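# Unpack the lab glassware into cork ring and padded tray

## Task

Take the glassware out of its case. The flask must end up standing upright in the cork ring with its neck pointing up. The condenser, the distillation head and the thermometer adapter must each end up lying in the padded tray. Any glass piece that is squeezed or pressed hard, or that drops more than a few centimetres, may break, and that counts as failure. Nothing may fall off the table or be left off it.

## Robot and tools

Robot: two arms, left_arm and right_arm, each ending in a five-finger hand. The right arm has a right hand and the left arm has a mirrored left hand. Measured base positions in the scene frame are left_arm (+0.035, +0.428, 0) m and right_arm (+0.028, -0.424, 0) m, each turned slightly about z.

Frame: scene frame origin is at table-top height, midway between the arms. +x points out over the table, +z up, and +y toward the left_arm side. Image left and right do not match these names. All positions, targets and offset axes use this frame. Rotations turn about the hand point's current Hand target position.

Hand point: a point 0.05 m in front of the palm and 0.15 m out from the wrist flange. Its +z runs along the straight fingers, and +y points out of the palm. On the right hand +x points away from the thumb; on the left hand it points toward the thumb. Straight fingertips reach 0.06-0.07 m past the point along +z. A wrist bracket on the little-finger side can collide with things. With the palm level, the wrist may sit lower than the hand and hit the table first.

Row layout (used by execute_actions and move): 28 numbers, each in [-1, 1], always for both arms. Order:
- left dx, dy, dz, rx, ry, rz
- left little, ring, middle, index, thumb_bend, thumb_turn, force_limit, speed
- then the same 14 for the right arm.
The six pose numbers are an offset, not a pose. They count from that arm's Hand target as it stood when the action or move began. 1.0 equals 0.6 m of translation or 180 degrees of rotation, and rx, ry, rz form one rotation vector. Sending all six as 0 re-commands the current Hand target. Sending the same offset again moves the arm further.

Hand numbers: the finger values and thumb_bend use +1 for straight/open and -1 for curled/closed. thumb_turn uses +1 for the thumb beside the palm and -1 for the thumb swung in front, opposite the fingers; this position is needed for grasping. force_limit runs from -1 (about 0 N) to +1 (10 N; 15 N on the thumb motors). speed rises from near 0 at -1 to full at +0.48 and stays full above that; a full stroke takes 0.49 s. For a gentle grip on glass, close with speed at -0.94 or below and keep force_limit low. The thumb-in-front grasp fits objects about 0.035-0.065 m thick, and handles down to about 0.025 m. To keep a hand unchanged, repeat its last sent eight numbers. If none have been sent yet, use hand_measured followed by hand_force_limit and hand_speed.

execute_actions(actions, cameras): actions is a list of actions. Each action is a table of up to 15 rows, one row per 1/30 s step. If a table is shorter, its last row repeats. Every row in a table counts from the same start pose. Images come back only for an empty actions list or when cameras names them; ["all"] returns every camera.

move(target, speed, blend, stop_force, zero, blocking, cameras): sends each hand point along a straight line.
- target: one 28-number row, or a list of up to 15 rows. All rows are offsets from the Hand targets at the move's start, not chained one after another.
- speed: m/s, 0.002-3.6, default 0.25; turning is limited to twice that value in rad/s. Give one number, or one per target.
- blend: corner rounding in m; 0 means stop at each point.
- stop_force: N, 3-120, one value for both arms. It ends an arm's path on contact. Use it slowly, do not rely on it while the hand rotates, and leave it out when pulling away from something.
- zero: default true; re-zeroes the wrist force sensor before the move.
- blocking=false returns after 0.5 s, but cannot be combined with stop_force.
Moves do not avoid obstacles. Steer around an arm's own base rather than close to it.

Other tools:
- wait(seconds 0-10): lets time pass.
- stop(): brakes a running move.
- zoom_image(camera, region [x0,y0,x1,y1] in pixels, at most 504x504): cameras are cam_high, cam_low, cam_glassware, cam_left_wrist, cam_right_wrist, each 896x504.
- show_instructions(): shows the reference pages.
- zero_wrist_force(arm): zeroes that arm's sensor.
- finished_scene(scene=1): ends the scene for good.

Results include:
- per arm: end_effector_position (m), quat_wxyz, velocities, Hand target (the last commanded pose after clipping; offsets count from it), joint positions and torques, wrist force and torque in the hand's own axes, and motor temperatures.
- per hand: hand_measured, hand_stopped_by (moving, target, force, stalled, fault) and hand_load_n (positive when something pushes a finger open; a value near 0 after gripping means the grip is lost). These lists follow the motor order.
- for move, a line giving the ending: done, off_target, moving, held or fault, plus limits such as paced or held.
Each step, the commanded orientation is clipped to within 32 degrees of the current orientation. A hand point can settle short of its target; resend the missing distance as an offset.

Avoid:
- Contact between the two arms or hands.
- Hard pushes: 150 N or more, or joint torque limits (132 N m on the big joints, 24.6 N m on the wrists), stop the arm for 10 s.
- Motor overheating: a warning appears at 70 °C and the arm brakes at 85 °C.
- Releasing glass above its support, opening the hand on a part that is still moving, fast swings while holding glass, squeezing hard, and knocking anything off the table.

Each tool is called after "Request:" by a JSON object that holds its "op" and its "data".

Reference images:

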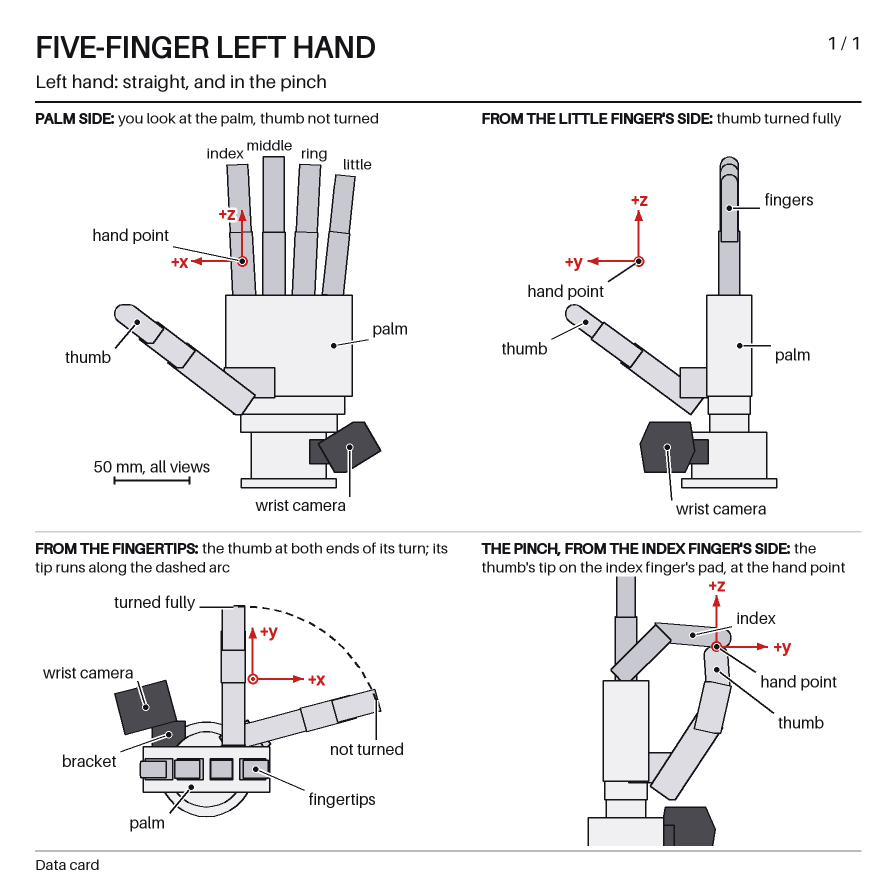

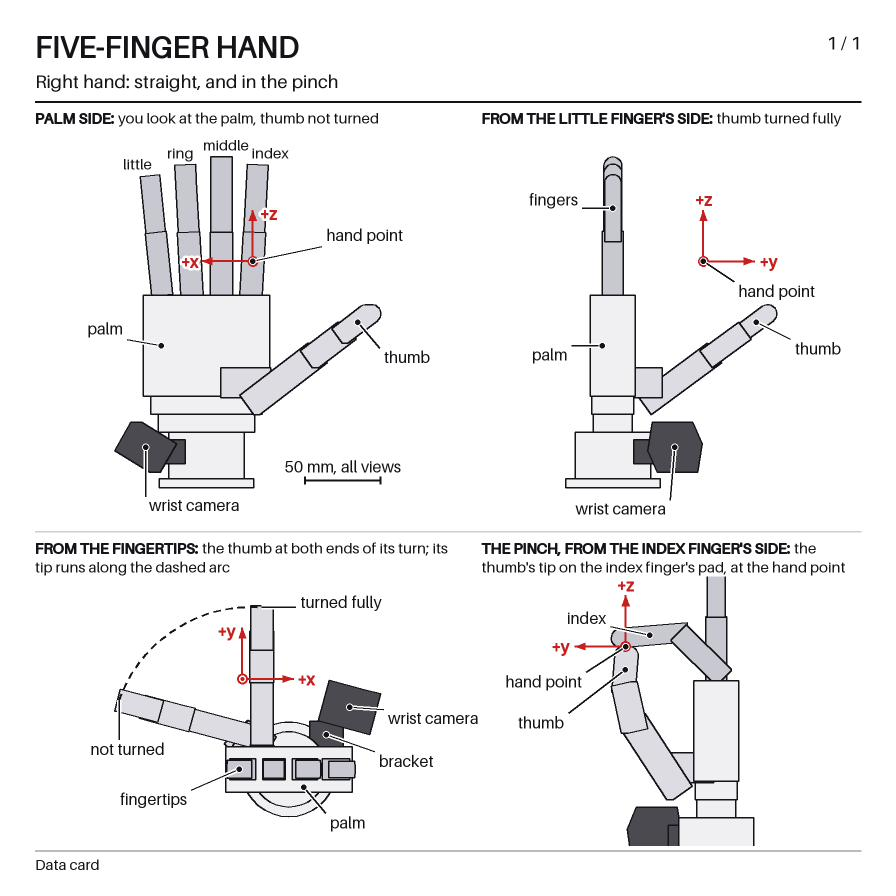

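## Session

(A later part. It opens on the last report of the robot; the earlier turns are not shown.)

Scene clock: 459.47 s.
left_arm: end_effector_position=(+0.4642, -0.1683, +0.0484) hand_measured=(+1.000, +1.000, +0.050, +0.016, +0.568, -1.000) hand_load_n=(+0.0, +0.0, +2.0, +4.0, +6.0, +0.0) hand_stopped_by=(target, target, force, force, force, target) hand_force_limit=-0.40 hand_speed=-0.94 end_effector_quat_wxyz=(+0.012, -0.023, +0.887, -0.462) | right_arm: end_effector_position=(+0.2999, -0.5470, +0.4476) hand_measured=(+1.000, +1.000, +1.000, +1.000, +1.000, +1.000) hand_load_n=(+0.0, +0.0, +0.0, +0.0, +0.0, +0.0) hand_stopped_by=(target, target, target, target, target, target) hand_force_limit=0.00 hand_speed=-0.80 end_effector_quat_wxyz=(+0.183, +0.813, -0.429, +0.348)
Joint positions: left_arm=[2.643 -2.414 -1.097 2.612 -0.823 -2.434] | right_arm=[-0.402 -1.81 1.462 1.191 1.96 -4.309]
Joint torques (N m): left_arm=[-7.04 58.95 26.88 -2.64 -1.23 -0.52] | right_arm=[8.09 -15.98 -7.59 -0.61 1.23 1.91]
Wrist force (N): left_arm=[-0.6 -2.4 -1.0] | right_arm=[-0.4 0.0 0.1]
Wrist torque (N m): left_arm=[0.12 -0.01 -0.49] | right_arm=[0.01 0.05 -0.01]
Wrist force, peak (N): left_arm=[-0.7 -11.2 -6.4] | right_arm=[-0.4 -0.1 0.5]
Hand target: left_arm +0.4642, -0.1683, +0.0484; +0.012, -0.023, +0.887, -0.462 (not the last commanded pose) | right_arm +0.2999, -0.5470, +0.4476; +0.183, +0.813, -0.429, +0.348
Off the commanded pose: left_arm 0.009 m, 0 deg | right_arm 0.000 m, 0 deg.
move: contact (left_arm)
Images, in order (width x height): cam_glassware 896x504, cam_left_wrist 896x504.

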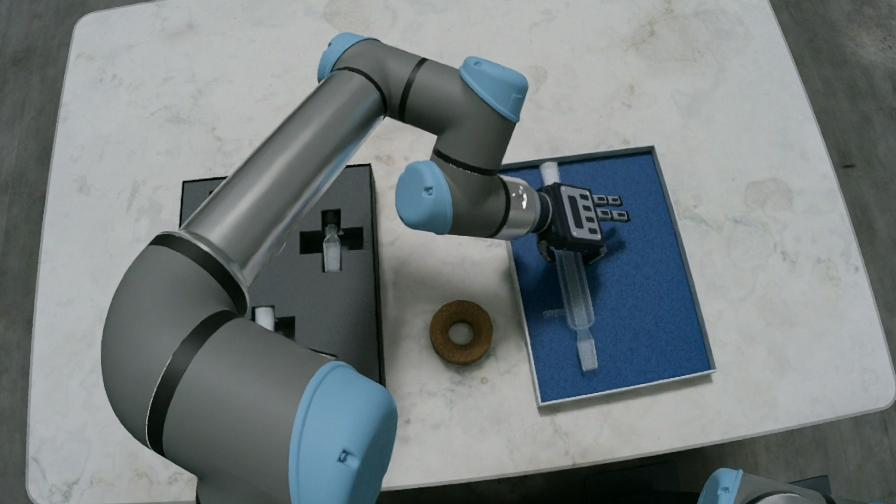

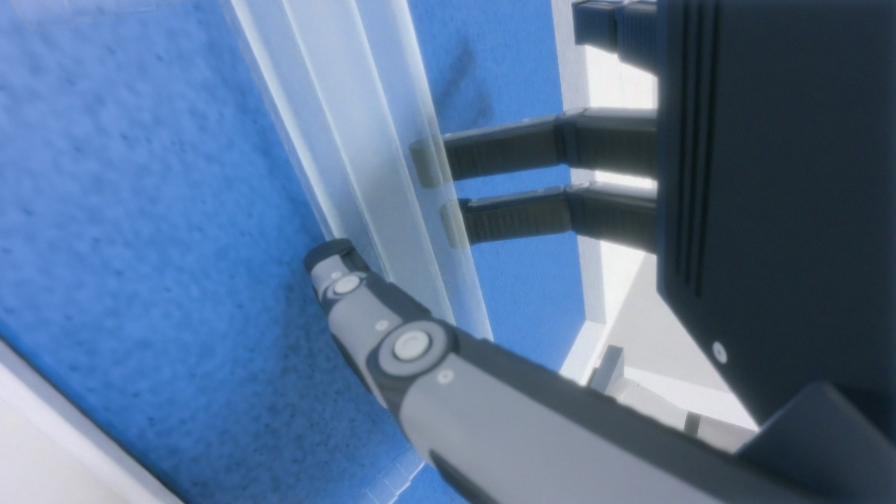

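Request:
{"op": "move", "data": {"target": [0,0,0,0,0,0,1,1,0.2,0.2,0.7,-1,-0.4,-0.8,0,0,0,0,0,0,1,1,1,1,1,1,0,-0.8], "cameras": ["cam_left_wrist","cam_glassware"]}}

Request:
{"op": "zoom_image", "data": {"camera": "cam_left_wrist", "region": [150, 80, 600, 440]}}

Scene clock: 471.53 s.
left_arm: end_effector_position=(+0.4642, -0.1683, +0.0484) hand_measured=(+1.000, +1.000, +0.200, +0.200, +0.700, -1.000) hand_load_n=(+0.0, +0.0, +0.0, +0.0, +0.0, +0.0) hand_stopped_by=(target, target, target, target, target, target) hand_force_limit=-0.40 hand_speed=-0.80 end_effector_quat_wxyz=(+0.012, -0.023, +0.887, -0.462) | right_arm: end_effector_position=(+0.2999, -0.5470, +0.4476) hand_measured=(+1.000, +1.000, +1.000, +1.000, +1.000, +1.000) hand_load_n=(+0.0, +0.0, -0.5, +0.0, +0.0, +0.0) hand_stopped_by=(target, target, target, target, target, target) hand_force_limit=0.00 hand_speed=-0.80 end_effector_quat_wxyz=(+0.183, +0.813, -0.429, +0.348)
Joint positions: left_arm=[2.643 -2.414 -1.097 2.612 -0.823 -2.434] | right_arm=[-0.402 -1.81 1.462 1.191 1.96 -4.309]
Joint torques (N m): left_arm=[-7.61 58.01 27.8 -0.32 -1.48 -0.72] | right_arm=[9.61 -16.2 -7.92 -0.44 1.4 1.92]
Wrist force (N): left_arm=[0.2 -0.3 0.2] | right_arm=[-0.2 0.1 0.1]
Wrist torque (N m): left_arm=[0.19 -0.05 -0.48] | right_arm=[0.03 0.03 0.00]
Wrist force, peak (N): left_arm=[-0.5 -2.6 -1.2] | right_arm=[-0.5 -0.3 -0.1]
Hand target: left_arm +0.4642, -0.1683, +0.0484; +0.012, -0.023, +0.887, -0.462 | right_arm +0.2999, -0.5470, +0.4476; +0.183, +0.813, -0.429, +0.348
Off the commanded pose: left_arm 0.000 m, 0 deg | right_arm 0.000 m, 0 deg.
move: done
Images, in order (width x height): cam_glassware 896x504, cam_left_wrist 896x504.

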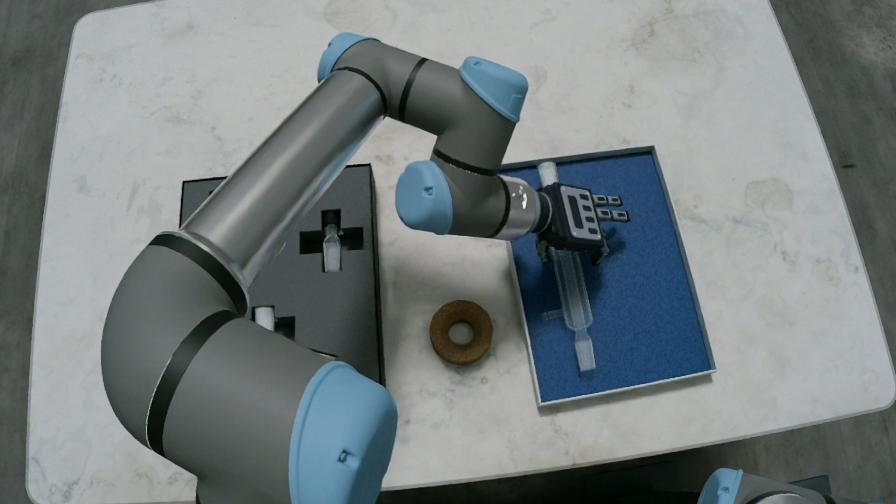

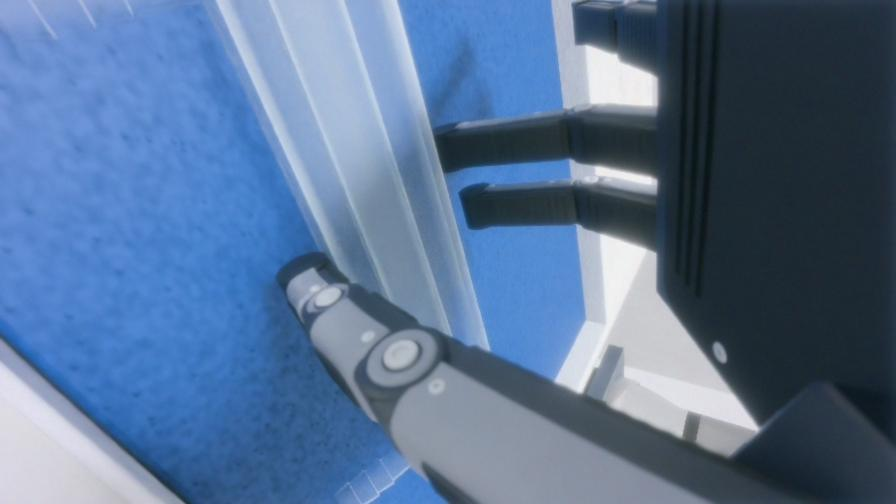

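Scaled by 1.120 from the camera's 896x504 image, which has a finer 1280x720 frame.

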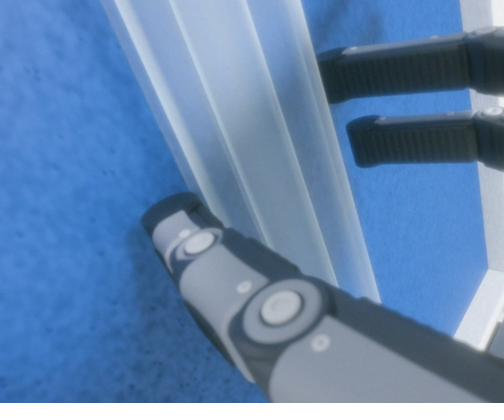

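Request:
{"op": "move", "data": {"target": [[0,0,0.25,0,0,0,1,1,0.2,0.2,0.7,-1,-0.4,-0.8,0,0,0,0,0,0,1,1,1,1,1,1,0,-0.8],[-0.1137,0.7147,0.25,0,0,-0.0167,1,1,0.2,0.2,0.7,-1,-0.4,-0.8,0,0,0,0,0,0,1,1,1,1,1,1,0,-0.8],[-0.1137,0.7147,0.12,0,0,-0.0167,1,1,0.1,0.1,0.55,-1,-0.4,-0.4,0,0,0,0,0,0,1,1,1,1,1,1,0,-0.8]], "cameras": ["cam_left_wrist","cam_glassware","cam_low"], "speed": [0.08,0.25,0.15], "blend": [0.03,0.03,0]}}

Request:
{"op": "zoom_image", "data": {"camera": "cam_glassware", "region": [170, 220, 380, 430]}}

Request:
{"op": "zoom_image", "data": {"camera": "cam_glassware", "region": [480, 130, 730, 420]}}

Scene clock: 501.43 s.
left_arm: end_effector_position=(+0.3960, +0.2605, +0.1204) hand_measured=(+1.000, +1.000, +0.100, +0.100, +0.550, -1.000) hand_load_n=(+0.0, +0.0, +0.0, +0.0, +0.0, +0.0) hand_stopped_by=(target, target, target, target, target, target) hand_force_limit=-0.40 hand_speed=-0.40 end_effector_quat_wxyz=(+0.000, +0.000, +0.887, -0.462) | right_arm: end_effector_position=(+0.2999, -0.5470, +0.4476) hand_measured=(+1.000, +1.000, +1.000, +1.000, +1.000, +1.000) hand_load_n=(+0.0, +0.0, +0.0, +0.0, +0.0, +0.0) hand_stopped_by=(target, target, target, target, target, target) hand_force_limit=0.00 hand_speed=-0.80 end_effector_quat_wxyz=(+0.183, +0.813, -0.429, +0.348)
Joint positions: left_arm=[3.535 -2.012 -1.917 1.898 -0.695 -0.998] | right_arm=[-0.402 -1.81 1.462 1.191 1.96 -4.309]
Joint torques (N m): left_arm=[-7.87 14.29 16.14 -0.33 1.97 0.47] | right_arm=[8.31 -15.3 -8.48 -0.32 1.26 1.76]
Wrist force (N): left_arm=[0.1 -0.3 0.1] | right_arm=[0.0 -0.2 -0.1]
Wrist torque (N m): left_arm=[0.19 -0.03 -0.42] | right_arm=[-0.01 0.00 0.00]
Wrist force, peak (N): left_arm=[-0.3 -1.4 0.8] | right_arm=[-0.4 0.0 0.5]
Hand target: left_arm +0.3960, +0.2605, +0.1204; +0.000, +0.000, +0.887, -0.462 | right_arm +0.2999, -0.5470, +0.4476; +0.183, +0.813, -0.429, +0.348
Off the commanded pose: left_arm 0.000 m, 0 deg | right_arm 0.000 m, 0 deg.
move: done
Images, in order (width x height): cam_low 896x504, cam_glassware 896x504, cam_left_wrist 896x504.

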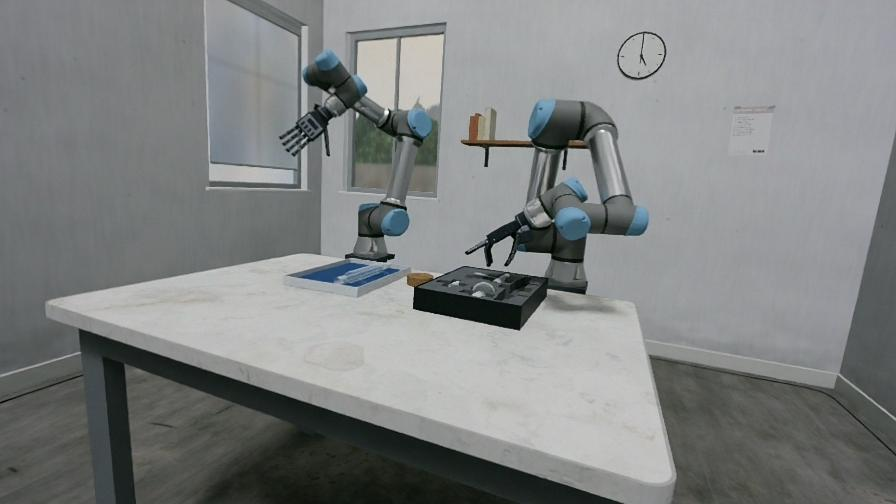

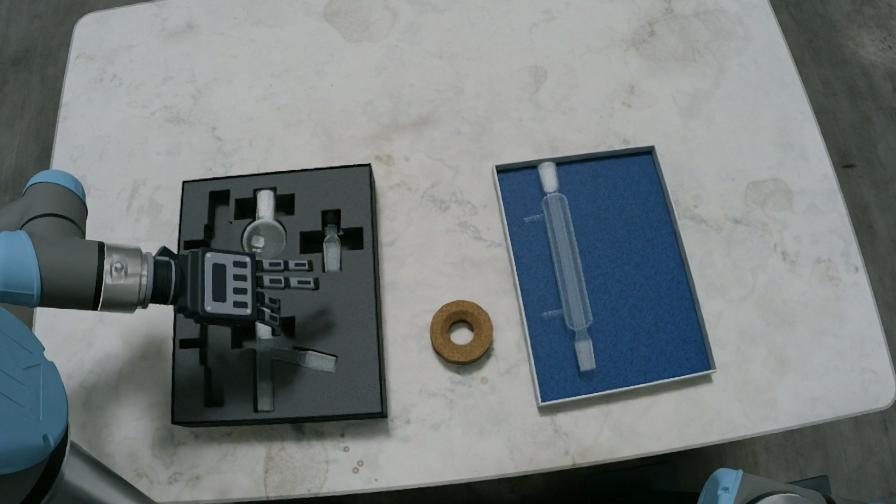

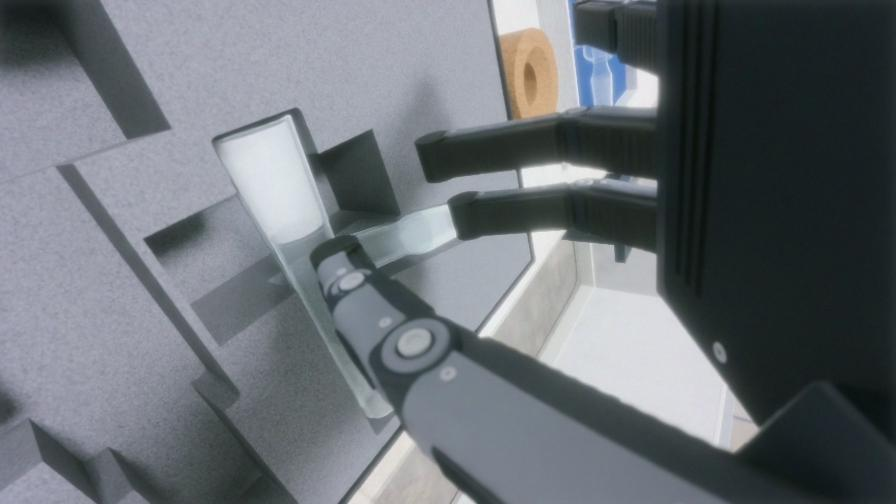

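Scaled by 2.400 from the camera's 896x504 image, which has a finer 1280x720 frame.

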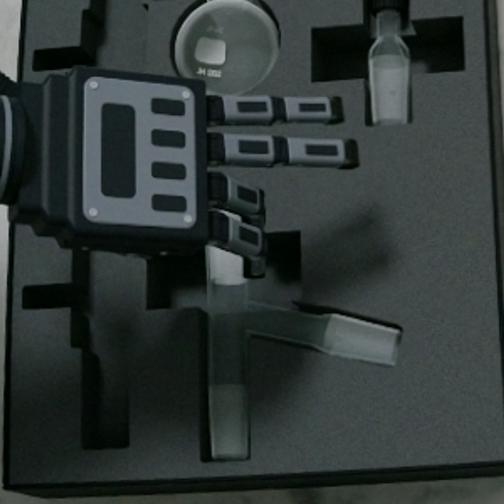

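Scaled by 1.738 from the camera's 896x504 image, which has a finer 1280x720 frame.

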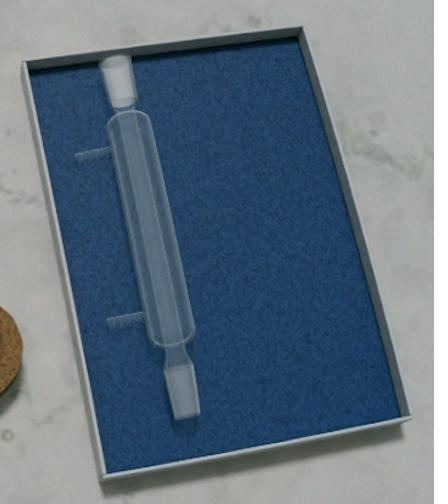

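Request:
{"op": "zoom_image", "data": {"camera": "cam_glassware", "region": [225, 290, 315, 365]}}

Request:
{"op": "zoom_image", "data": {"camera": "cam_left_wrist", "region": [130, 80, 560, 420]}}

Scaled by 5.600 from the camera's 896x504 image, which has a finer 1280x720 frame.

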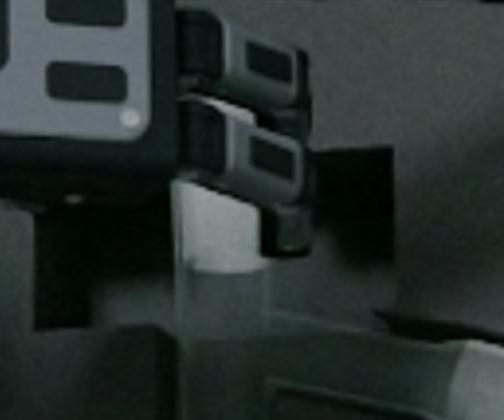

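Scaled by 1.172 from the camera's 896x504 image, which has a finer 1280x720 frame.

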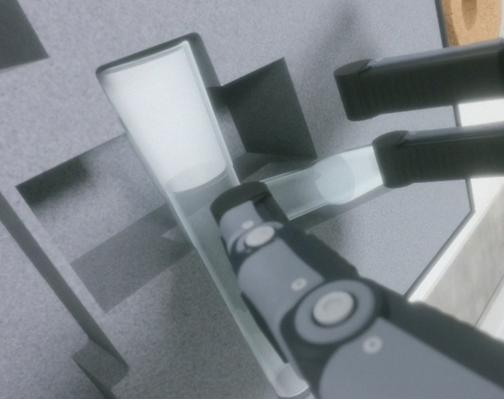

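Request:
{"op": "move", "data": {"target": [0.005,0.0025,-0.06,0,0,0,1,1,0.05,0.05,0.5,-1,-0.4,-0.4,0,0,0,0,0,0,1,1,1,1,1,1,0,-0.8], "cameras": ["cam_left_wrist","cam_glassware"], "speed": 0.06}}

Request:
{"op": "zoom_image", "data": {"camera": "cam_glassware", "region": [225, 290, 315, 365]}}

Request:
{"op": "zoom_image", "data": {"camera": "cam_left_wrist", "region": [130, 80, 560, 420]}}

Scene clock: 543.93 s.
left_arm: end_effector_position=(+0.3989, +0.2620, +0.0844) hand_measured=(+1.000, +1.000, +0.050, +0.050, +0.500, -1.000) hand_load_n=(+0.0, +0.0, +0.0, +0.0, +0.0, +0.0) hand_stopped_by=(target, target, target, target, target, target) hand_force_limit=-0.40 hand_speed=-0.40 end_effector_quat_wxyz=(+0.000, +0.000, +0.887, -0.462) | right_arm: end_effector_position=(+0.2999, -0.5470, +0.4476) hand_measured=(+1.000, +1.000, +1.000, +1.000, +1.000, +1.000) hand_load_n=(+0.0, +0.0, +0.0, +0.0, +0.0, +0.0) hand_stopped_by=(target, target, target, target, target, target) hand_force_limit=0.00 hand_speed=-0.80 end_effector_quat_wxyz=(+0.183, +0.813, -0.429, +0.348)
Joint positions: left_arm=[3.536 -2.084 -1.928 1.98 -0.695 -0.997] | right_arm=[-0.402 -1.81 1.462 1.191 1.96 -4.309]
Joint torques (N m): left_arm=[0.7 41.51 19.79 -4.11 -0.6 -0.46] | right_arm=[7.84 -16.2 -8.01 -0.42 1.3 1.93]
Wrist force (N): left_arm=[0.0 -0.1 0.2] | right_arm=[-0.1 0.0 0.1]
Wrist torque (N m): left_arm=[0.21 -0.03 -0.47] | right_arm=[0.01 0.00 0.01]
Wrist force, peak (N): left_arm=[0.1 -1.0 -0.2] | right_arm=[-0.7 0.1 0.1]
Hand target: left_arm +0.3990, +0.2620, +0.0844; +0.000, +0.000, +0.887, -0.462 | right_arm +0.2999, -0.5470, +0.4476; +0.183, +0.813, -0.429, +0.348
Off the commanded pose: left_arm 0.000 m, 0 deg | right_arm 0.000 m, 0 deg.
move: done
Images, in order (width x height): cam_glassware 896x504, cam_left_wrist 896x504.

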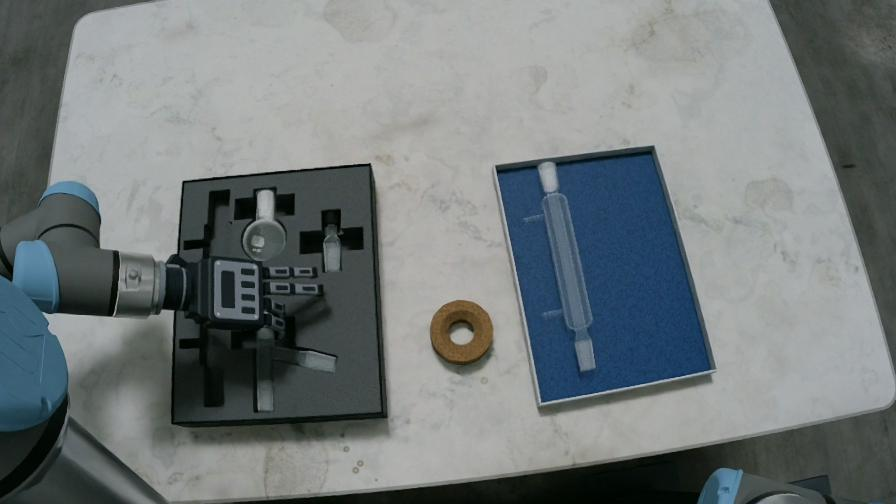

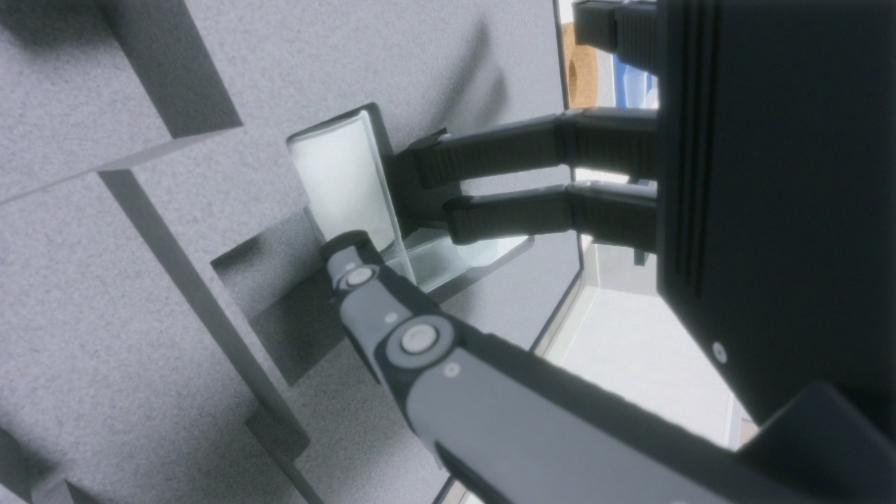

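Scaled by 5.600 from the camera's 896x504 image, which has a finer 1280x720 frame.

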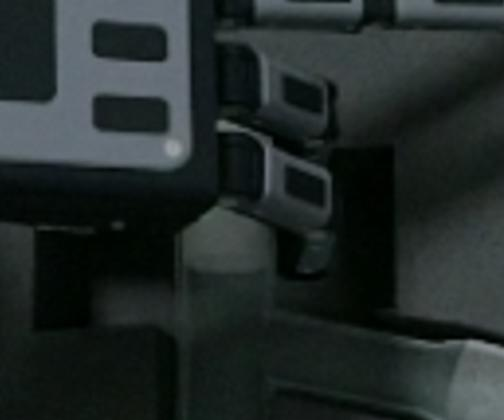

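Scaled by 1.172 from the camera's 896x504 image, which has a finer 1280x720 frame.

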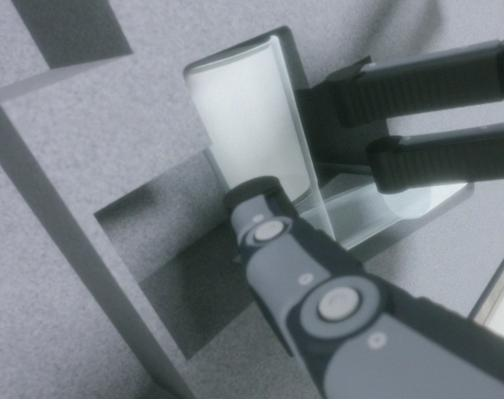

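Request:
{"op": "move", "data": {"target": [0.0012,0,-0.0357,0,0,0,1,1,0.05,0.05,0.5,-1,-0.4,-0.4,0,0,0,0,0,0,1,1,1,1,1,1,0,-0.8], "cameras": ["cam_left_wrist","cam_glassware"], "speed": 0.02, "stop_force": 3}}

Request:
{"op": "zoom_image", "data": {"camera": "cam_glassware", "region": [225, 290, 315, 365]}}

Request:
{"op": "zoom_image", "data": {"camera": "cam_left_wrist", "region": [200, 80, 630, 420]}}

Scene clock: 558.83 s.
left_arm: end_effector_position=(+0.3997, +0.2620, +0.0630) hand_measured=(+1.000, +1.000, +0.050, +0.050, +0.500, -1.000) hand_load_n=(+0.0, +0.0, +0.0, +0.0, +0.0, +0.0) hand_stopped_by=(target, target, target, target, target, target) hand_force_limit=-0.40 hand_speed=-0.40 end_effector_quat_wxyz=(+0.000, +0.000, +0.887, -0.462) | right_arm: end_effector_position=(+0.2999, -0.5470, +0.4476) hand_measured=(+1.000, +1.000, +1.000, +1.000, +1.000, +1.000) hand_load_n=(+0.0, +0.0, +0.0, +0.0, +0.0, +0.0) hand_stopped_by=(target, target, target, target, target, target) hand_force_limit=0.00 hand_speed=-0.80 end_effector_quat_wxyz=(+0.183, +0.813, -0.429, +0.348)
Joint positions: left_arm=[3.535 -2.127 -1.934 2.03 -0.695 -0.998] | right_arm=[-0.402 -1.81 1.462 1.191 1.96 -4.309]
Joint torques (N m): left_arm=[-5.26 42.63 17.75 -4.05 2.62 -0.68] | right_arm=[7.74 -15.91 -8.47 -0.42 1.32 2.05]
Wrist force (N): left_arm=[1.2 0.2 0.3] | right_arm=[-0.1 0.1 0.4]
Wrist torque (N m): left_arm=[0.21 -0.05 -0.42] | right_arm=[0.00 0.00 0.01]
Wrist force, peak (N): left_arm=[2.2 -1.2 -0.4] | right_arm=[-0.6 0.2 0.3]
Hand target: left_arm +0.3997, +0.2620, +0.0630; +0.000, +0.000, +0.887, -0.462 | right_arm +0.2999, -0.5470, +0.4476; +0.183, +0.813, -0.429, +0.348
Off the commanded pose: left_arm 0.000 m, 0 deg | right_arm 0.000 m, 0 deg.
move: done
Images, in order (width x height): cam_glassware 896x504, cam_left_wrist 896x504.

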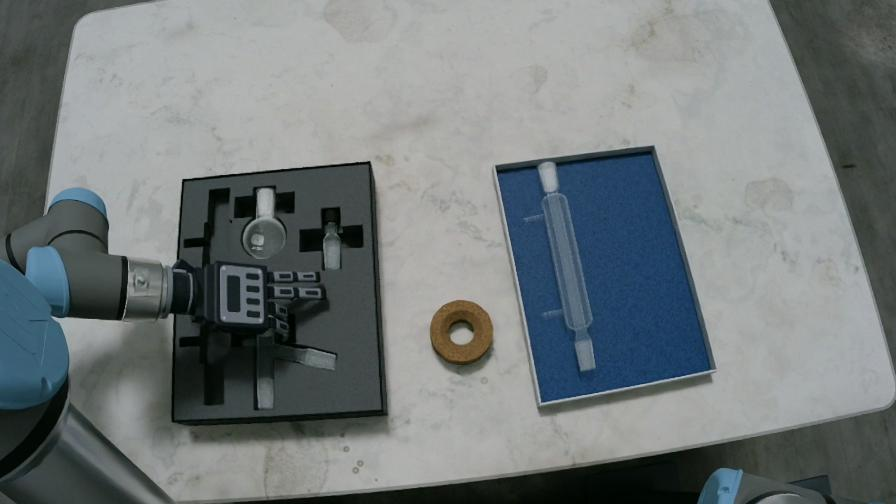

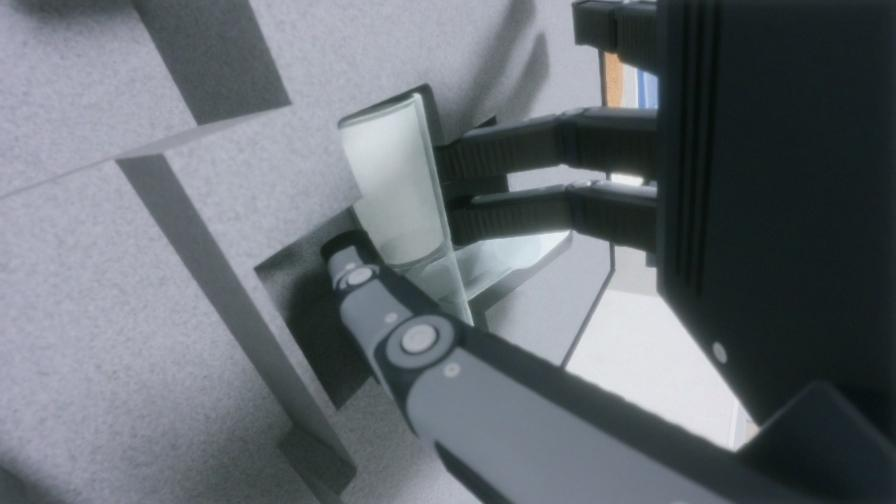

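Scaled by 5.600 from the camera's 896x504 image, which has a finer 1280x720 frame.

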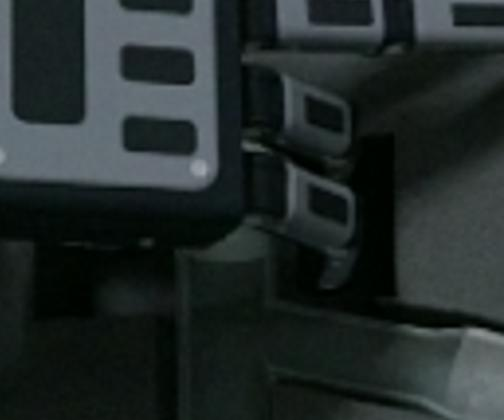

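Scaled by 1.172 from the camera's 896x504 image, which has a finer 1280x720 frame.

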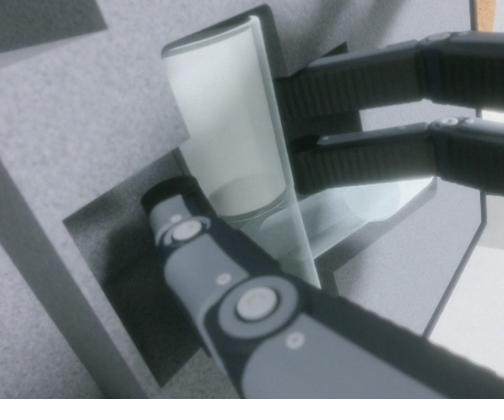

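Request:
{"op": "move", "data": {"target": [0,0,0,0,0,0,1,1,-0.3,-0.3,0.1,-1,-0.4,-0.94,0,0,0,0,0,0,1,1,1,1,1,1,0,-0.8], "cameras": ["cam_left_wrist","cam_glassware"]}}

Request:
{"op": "zoom_image", "data": {"camera": "cam_left_wrist", "region": [200, 80, 630, 420]}}

Scene clock: 566.17 s.
left_arm: end_effector_position=(+0.3997, +0.2620, +0.0630) hand_measured=(+1.000, +1.000, -0.032, -0.090, +0.450, -1.000) hand_load_n=(+0.0, -0.5, +3.0, +3.5, +5.5, -0.5) hand_stopped_by=(target, target, force, force, force, target) hand_force_limit=-0.40 hand_speed=-0.94 end_effector_quat_wxyz=(+0.000, +0.000, +0.887, -0.462) | right_arm: end_effector_position=(+0.2999, -0.5470, +0.4476) hand_measured=(+1.000, +1.000, +1.000, +1.000, +1.000, +1.000) hand_load_n=(-0.5, +0.0, +0.0, +0.0, +0.0, +0.0) hand_stopped_by=(target, target, target, target, target, target) hand_force_limit=0.00 hand_speed=-0.80 end_effector_quat_wxyz=(+0.183, +0.813, -0.429, +0.348)
Joint positions: left_arm=[3.535 -2.127 -1.934 2.03 -0.695 -0.998] | right_arm=[-0.402 -1.81 1.462 1.191 1.96 -4.309]
Joint torques (N m): left_arm=[1.83 42.89 19.06 -3.42 -0.23 0.75] | right_arm=[7.89 -16.26 -9.42 -0.29 1.32 1.93]
Wrist force (N): left_arm=[0.1 0.1 0.6] | right_arm=[-0.4 -0.1 0.3]
Wrist torque (N m): left_arm=[0.20 -0.01 -0.44] | right_arm=[-0.01 0.06 -0.01]
Wrist force, peak (N): left_arm=[1.1 0.4 0.5] | right_arm=[-0.4 0.1 0.6]
Hand target: left_arm +0.3997, +0.2620, +0.0630; +0.000, +0.000, +0.887, -0.462 | right_arm +0.2999, -0.5470, +0.4476; +0.183, +0.813, -0.429, +0.348
Off the commanded pose: left_arm 0.000 m, 0 deg | right_arm 0.000 m, 0 deg.
move: done
Images, in order (width x height): cam_glassware 896x504, cam_left_wrist 896x504.

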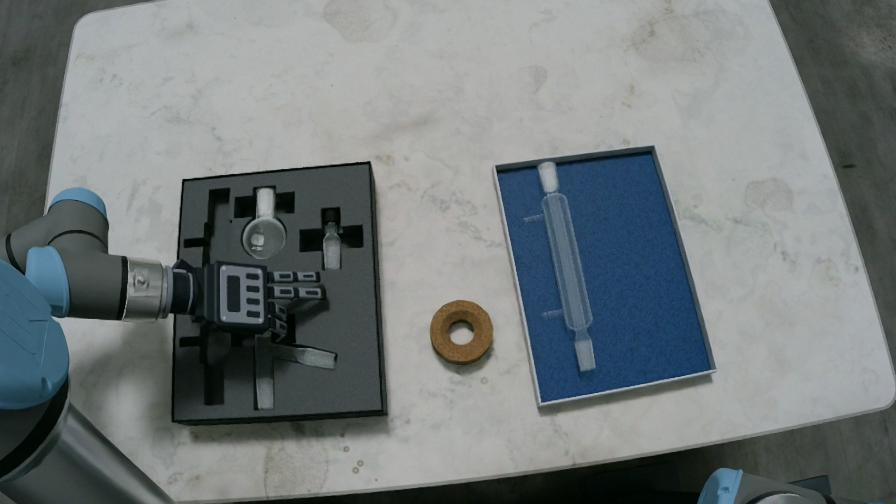

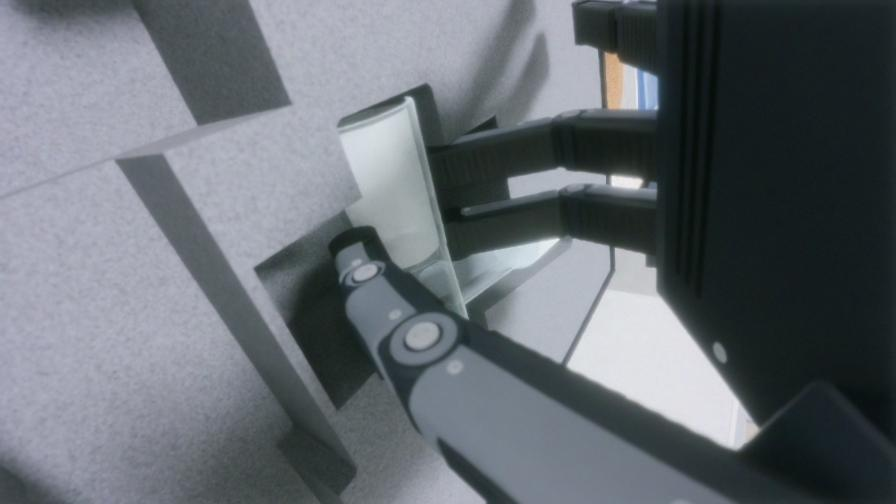

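Scaled by 1.172 from the camera's 896x504 image, which has a finer 1280x720 frame.

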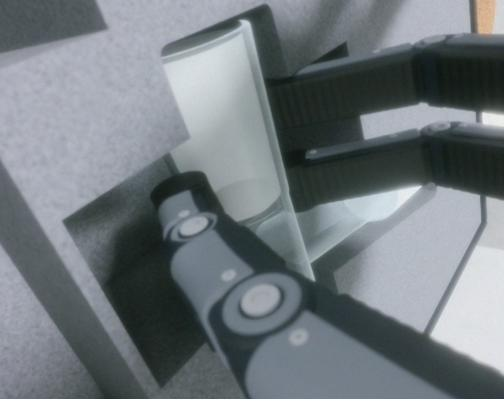

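Request:
{"op": "move", "data": {"target": [0,0,0.06,0,0,0,1,1,-0.3,-0.3,0.1,-1,-0.4,-0.94,0,0,0,0,0,0,1,1,1,1,1,1,0,-0.8], "cameras": ["cam_left_wrist","cam_glassware","cam_low"], "speed": 0.03}}

Request:
{"op": "zoom_image", "data": {"camera": "cam_low", "region": [400, 210, 560, 330]}}

Request:
{"op": "zoom_image", "data": {"camera": "cam_glassware", "region": [170, 220, 380, 430]}}

Scene clock: 576.67 s.
left_arm: end_effector_position=(+0.3997, +0.2620, +0.0991) hand_measured=(+1.000, +1.000, -0.032, -0.090, +0.450, -1.000) hand_load_n=(-0.5, +0.0, +4.5, +0.0, +3.0, +1.0) hand_stopped_by=(target, target, force, force, force, target) hand_force_limit=-0.40 hand_speed=-0.94 end_effector_quat_wxyz=(+0.000, +0.000, +0.887, -0.462) end_effector_velocity=(+0.001, +0.000, -0.002) end_effector_angular_velocity=(+0.002, -0.004, -0.001) | right_arm: end_effector_position=(+0.2999, -0.5470, +0.4476) hand_measured=(+1.000, +1.000, +1.000, +1.000, +1.000, +1.000) hand_load_n=(+0.0, +0.0, +0.0, +0.0, +0.0, +0.0) hand_stopped_by=(target, target, target, target, target, target) hand_force_limit=0.00 hand_speed=-0.80 end_effector_quat_wxyz=(+0.183, +0.813, -0.429, +0.348)
Joint positions: left_arm=[3.535 -2.057 -1.918 1.945 -0.695 -0.998] | right_arm=[-0.402 -1.81 1.462 1.191 1.96 -4.309]
Joint velocities: left_arm=[0 -0.002 -0.001 0.007 0 0.001] | right_arm=[within noise]
Joint torques (N m): left_arm=[-2.63 16.18 8.86 -0.4 0.31 -0.19] | right_arm=[8.24 -15.62 -9.3 -0.13 1.25 1.81]
Wrist force (N): left_arm=[1.0 0.3 0.9] | right_arm=[-0.4 -0.1 0.4]
Wrist torque (N m): left_arm=[0.23 0.00 -0.44] | right_arm=[-0.02 0.04 -0.02]
Wrist force, peak (N): left_arm=[1.2 0.2 1.4] | right_arm=[-0.4 0.2 0.5]
Hand target: left_arm +0.3997, +0.2620, +0.0990; +0.000, +0.000, +0.887, -0.462 | right_arm +0.2999, -0.5470, +0.4476; +0.183, +0.813, -0.429, +0.348
Off the commanded pose: left_arm 0.000 m, 0 deg | right_arm 0.000 m, 0 deg.
move: done
Images, in order (width x height): cam_low 896x504, cam_glassware 896x504, cam_left_wrist 896x504.

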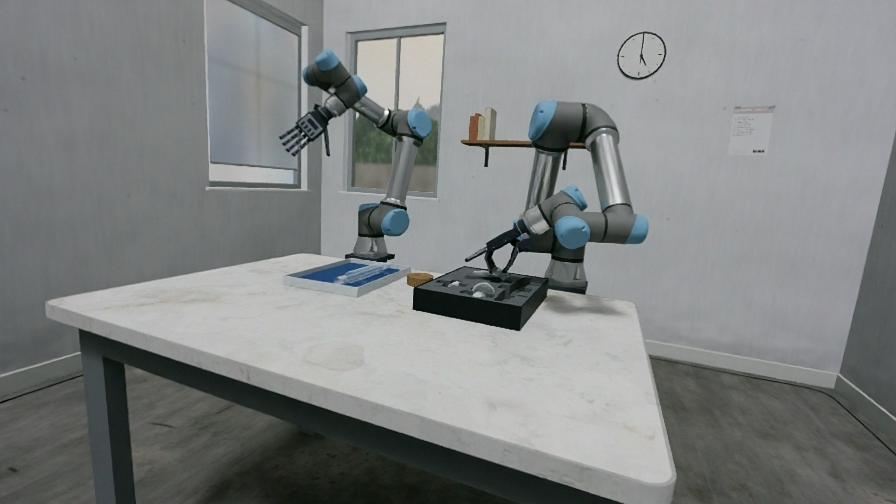

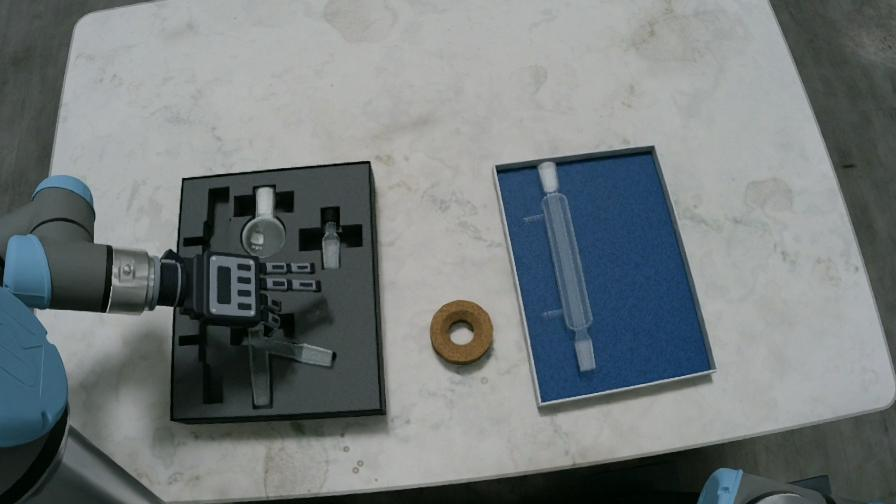

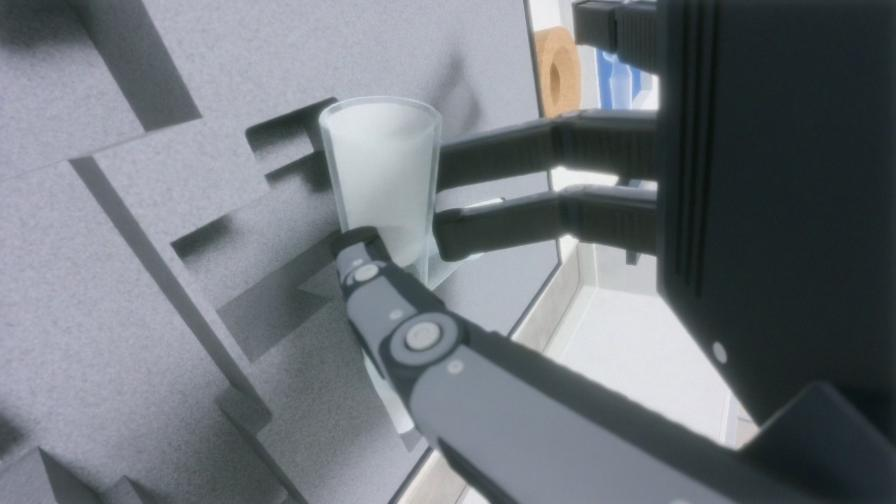

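Scaled by 3.150 from the camera's 896x504 image, which has a finer 1280x720 frame.

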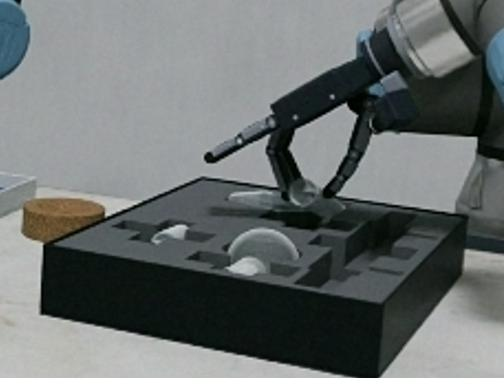

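Scaled by 2.400 from the camera's 896x504 image, which has a finer 1280x720 frame.

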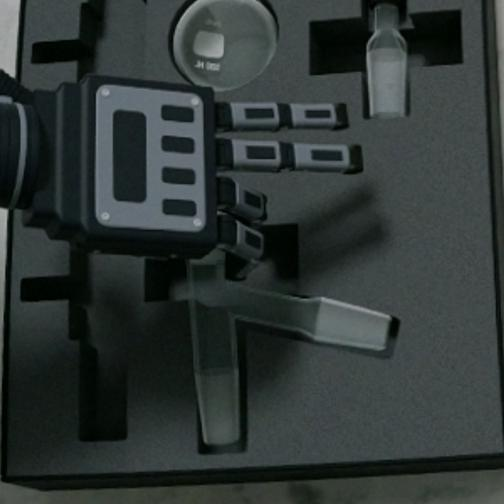

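Request:
{"op": "move", "data": {"target": [0,0,-0.06,0,0,0,1,1,-0.3,-0.3,0.1,-1,-0.4,-0.94,0,0,0,0,0,0,1,1,1,1,1,1,0,-0.8], "cameras": ["cam_left_wrist","cam_glassware"], "speed": 0.02, "stop_force": 5}}

Request:
{"op": "zoom_image", "data": {"camera": "cam_glassware", "region": [170, 220, 380, 430]}}

Scene clock: 608.43 s.
left_arm: end_effector_position=(+0.3997, +0.2620, +0.0628) hand_measured=(+1.000, +1.000, -0.032, -0.090, +0.450, -1.000) hand_load_n=(+0.0, +0.0, +2.0, +2.5, +6.5, -1.5) hand_stopped_by=(target, target, force, force, force, target) hand_force_limit=-0.40 hand_speed=-0.94 end_effector_quat_wxyz=(+0.000, +0.000, +0.887, -0.462) | right_arm: end_effector_position=(+0.2999, -0.5470, +0.4476) hand_measured=(+1.000, +1.000, +1.000, +1.000, +1.000, +1.000) hand_load_n=(+0.0, +0.0, +0.5, +0.0, +0.0, +0.0) hand_stopped_by=(target, target, target, target, target, target) hand_force_limit=0.00 hand_speed=-0.80 end_effector_quat_wxyz=(+0.183, +0.813, -0.429, +0.348)
Joint positions: left_arm=[3.535 -2.127 -1.934 2.031 -0.695 -0.998] | right_arm=[-0.402 -1.81 1.462 1.191 1.96 -4.309]
Joint torques (N m): left_arm=[0.84 38.52 3.07 -3.56 -0.74 0.1] | right_arm=[8.48 -16.11 -9.81 -0.27 1.28 1.92]
Wrist force (N): left_arm=[-1.3 -4.4 -2.3] | right_arm=[-0.2 -0.1 0.1]
Wrist torque (N m): left_arm=[0.08 -0.06 -0.43] | right_arm=[-0.02 0.02 -0.01]
Wrist force, peak (N): left_arm=[-1.2 -4.6 -2.3] | right_arm=[-0.4 0.0 0.5]
Hand target: left_arm +0.3997, +0.2620, +0.0628; +0.000, +0.000, +0.887, -0.462 | right_arm +0.2999, -0.5470, +0.4476; +0.183, +0.813, -0.429, +0.348
Off the commanded pose: left_arm 0.000 m, 0 deg | right_arm 0.000 m, 0 deg.
move: contact (left_arm)
Images, in order (width x height): cam_glassware 896x504, cam_left_wrist 896x504.

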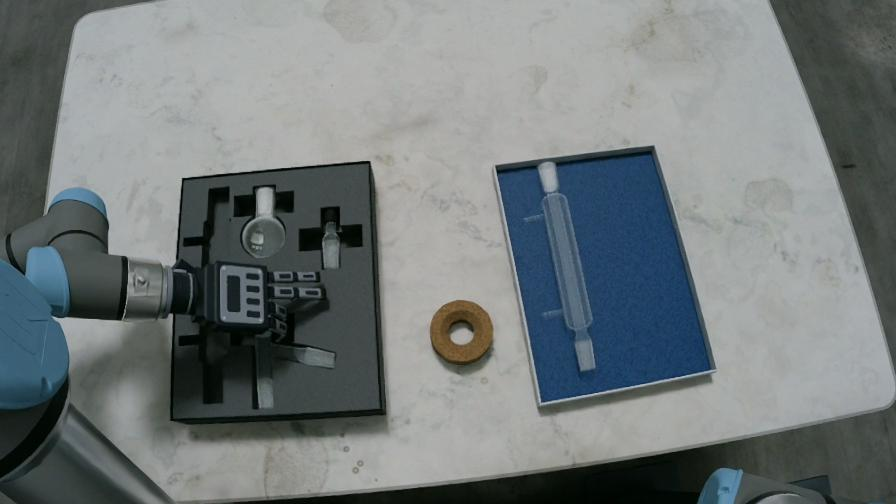

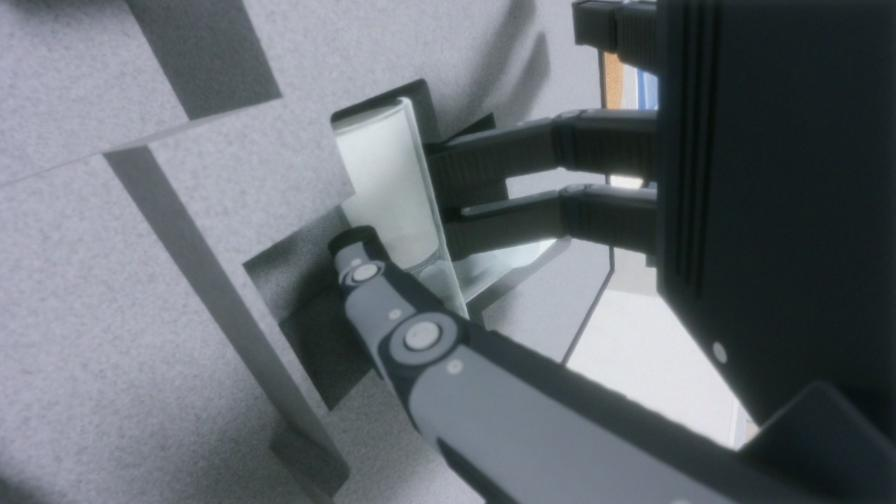

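Scaled by 2.400 from the camera's 896x504 image, which has a finer 1280x720 frame.

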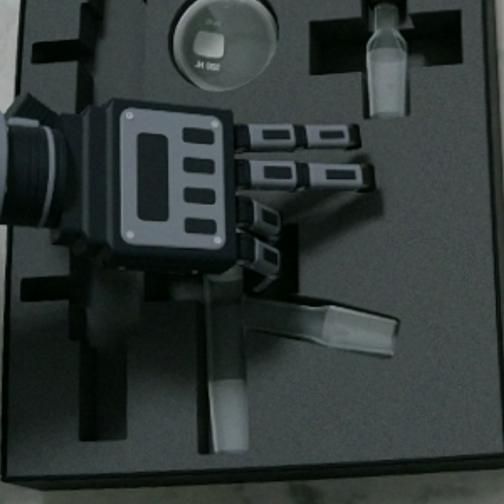

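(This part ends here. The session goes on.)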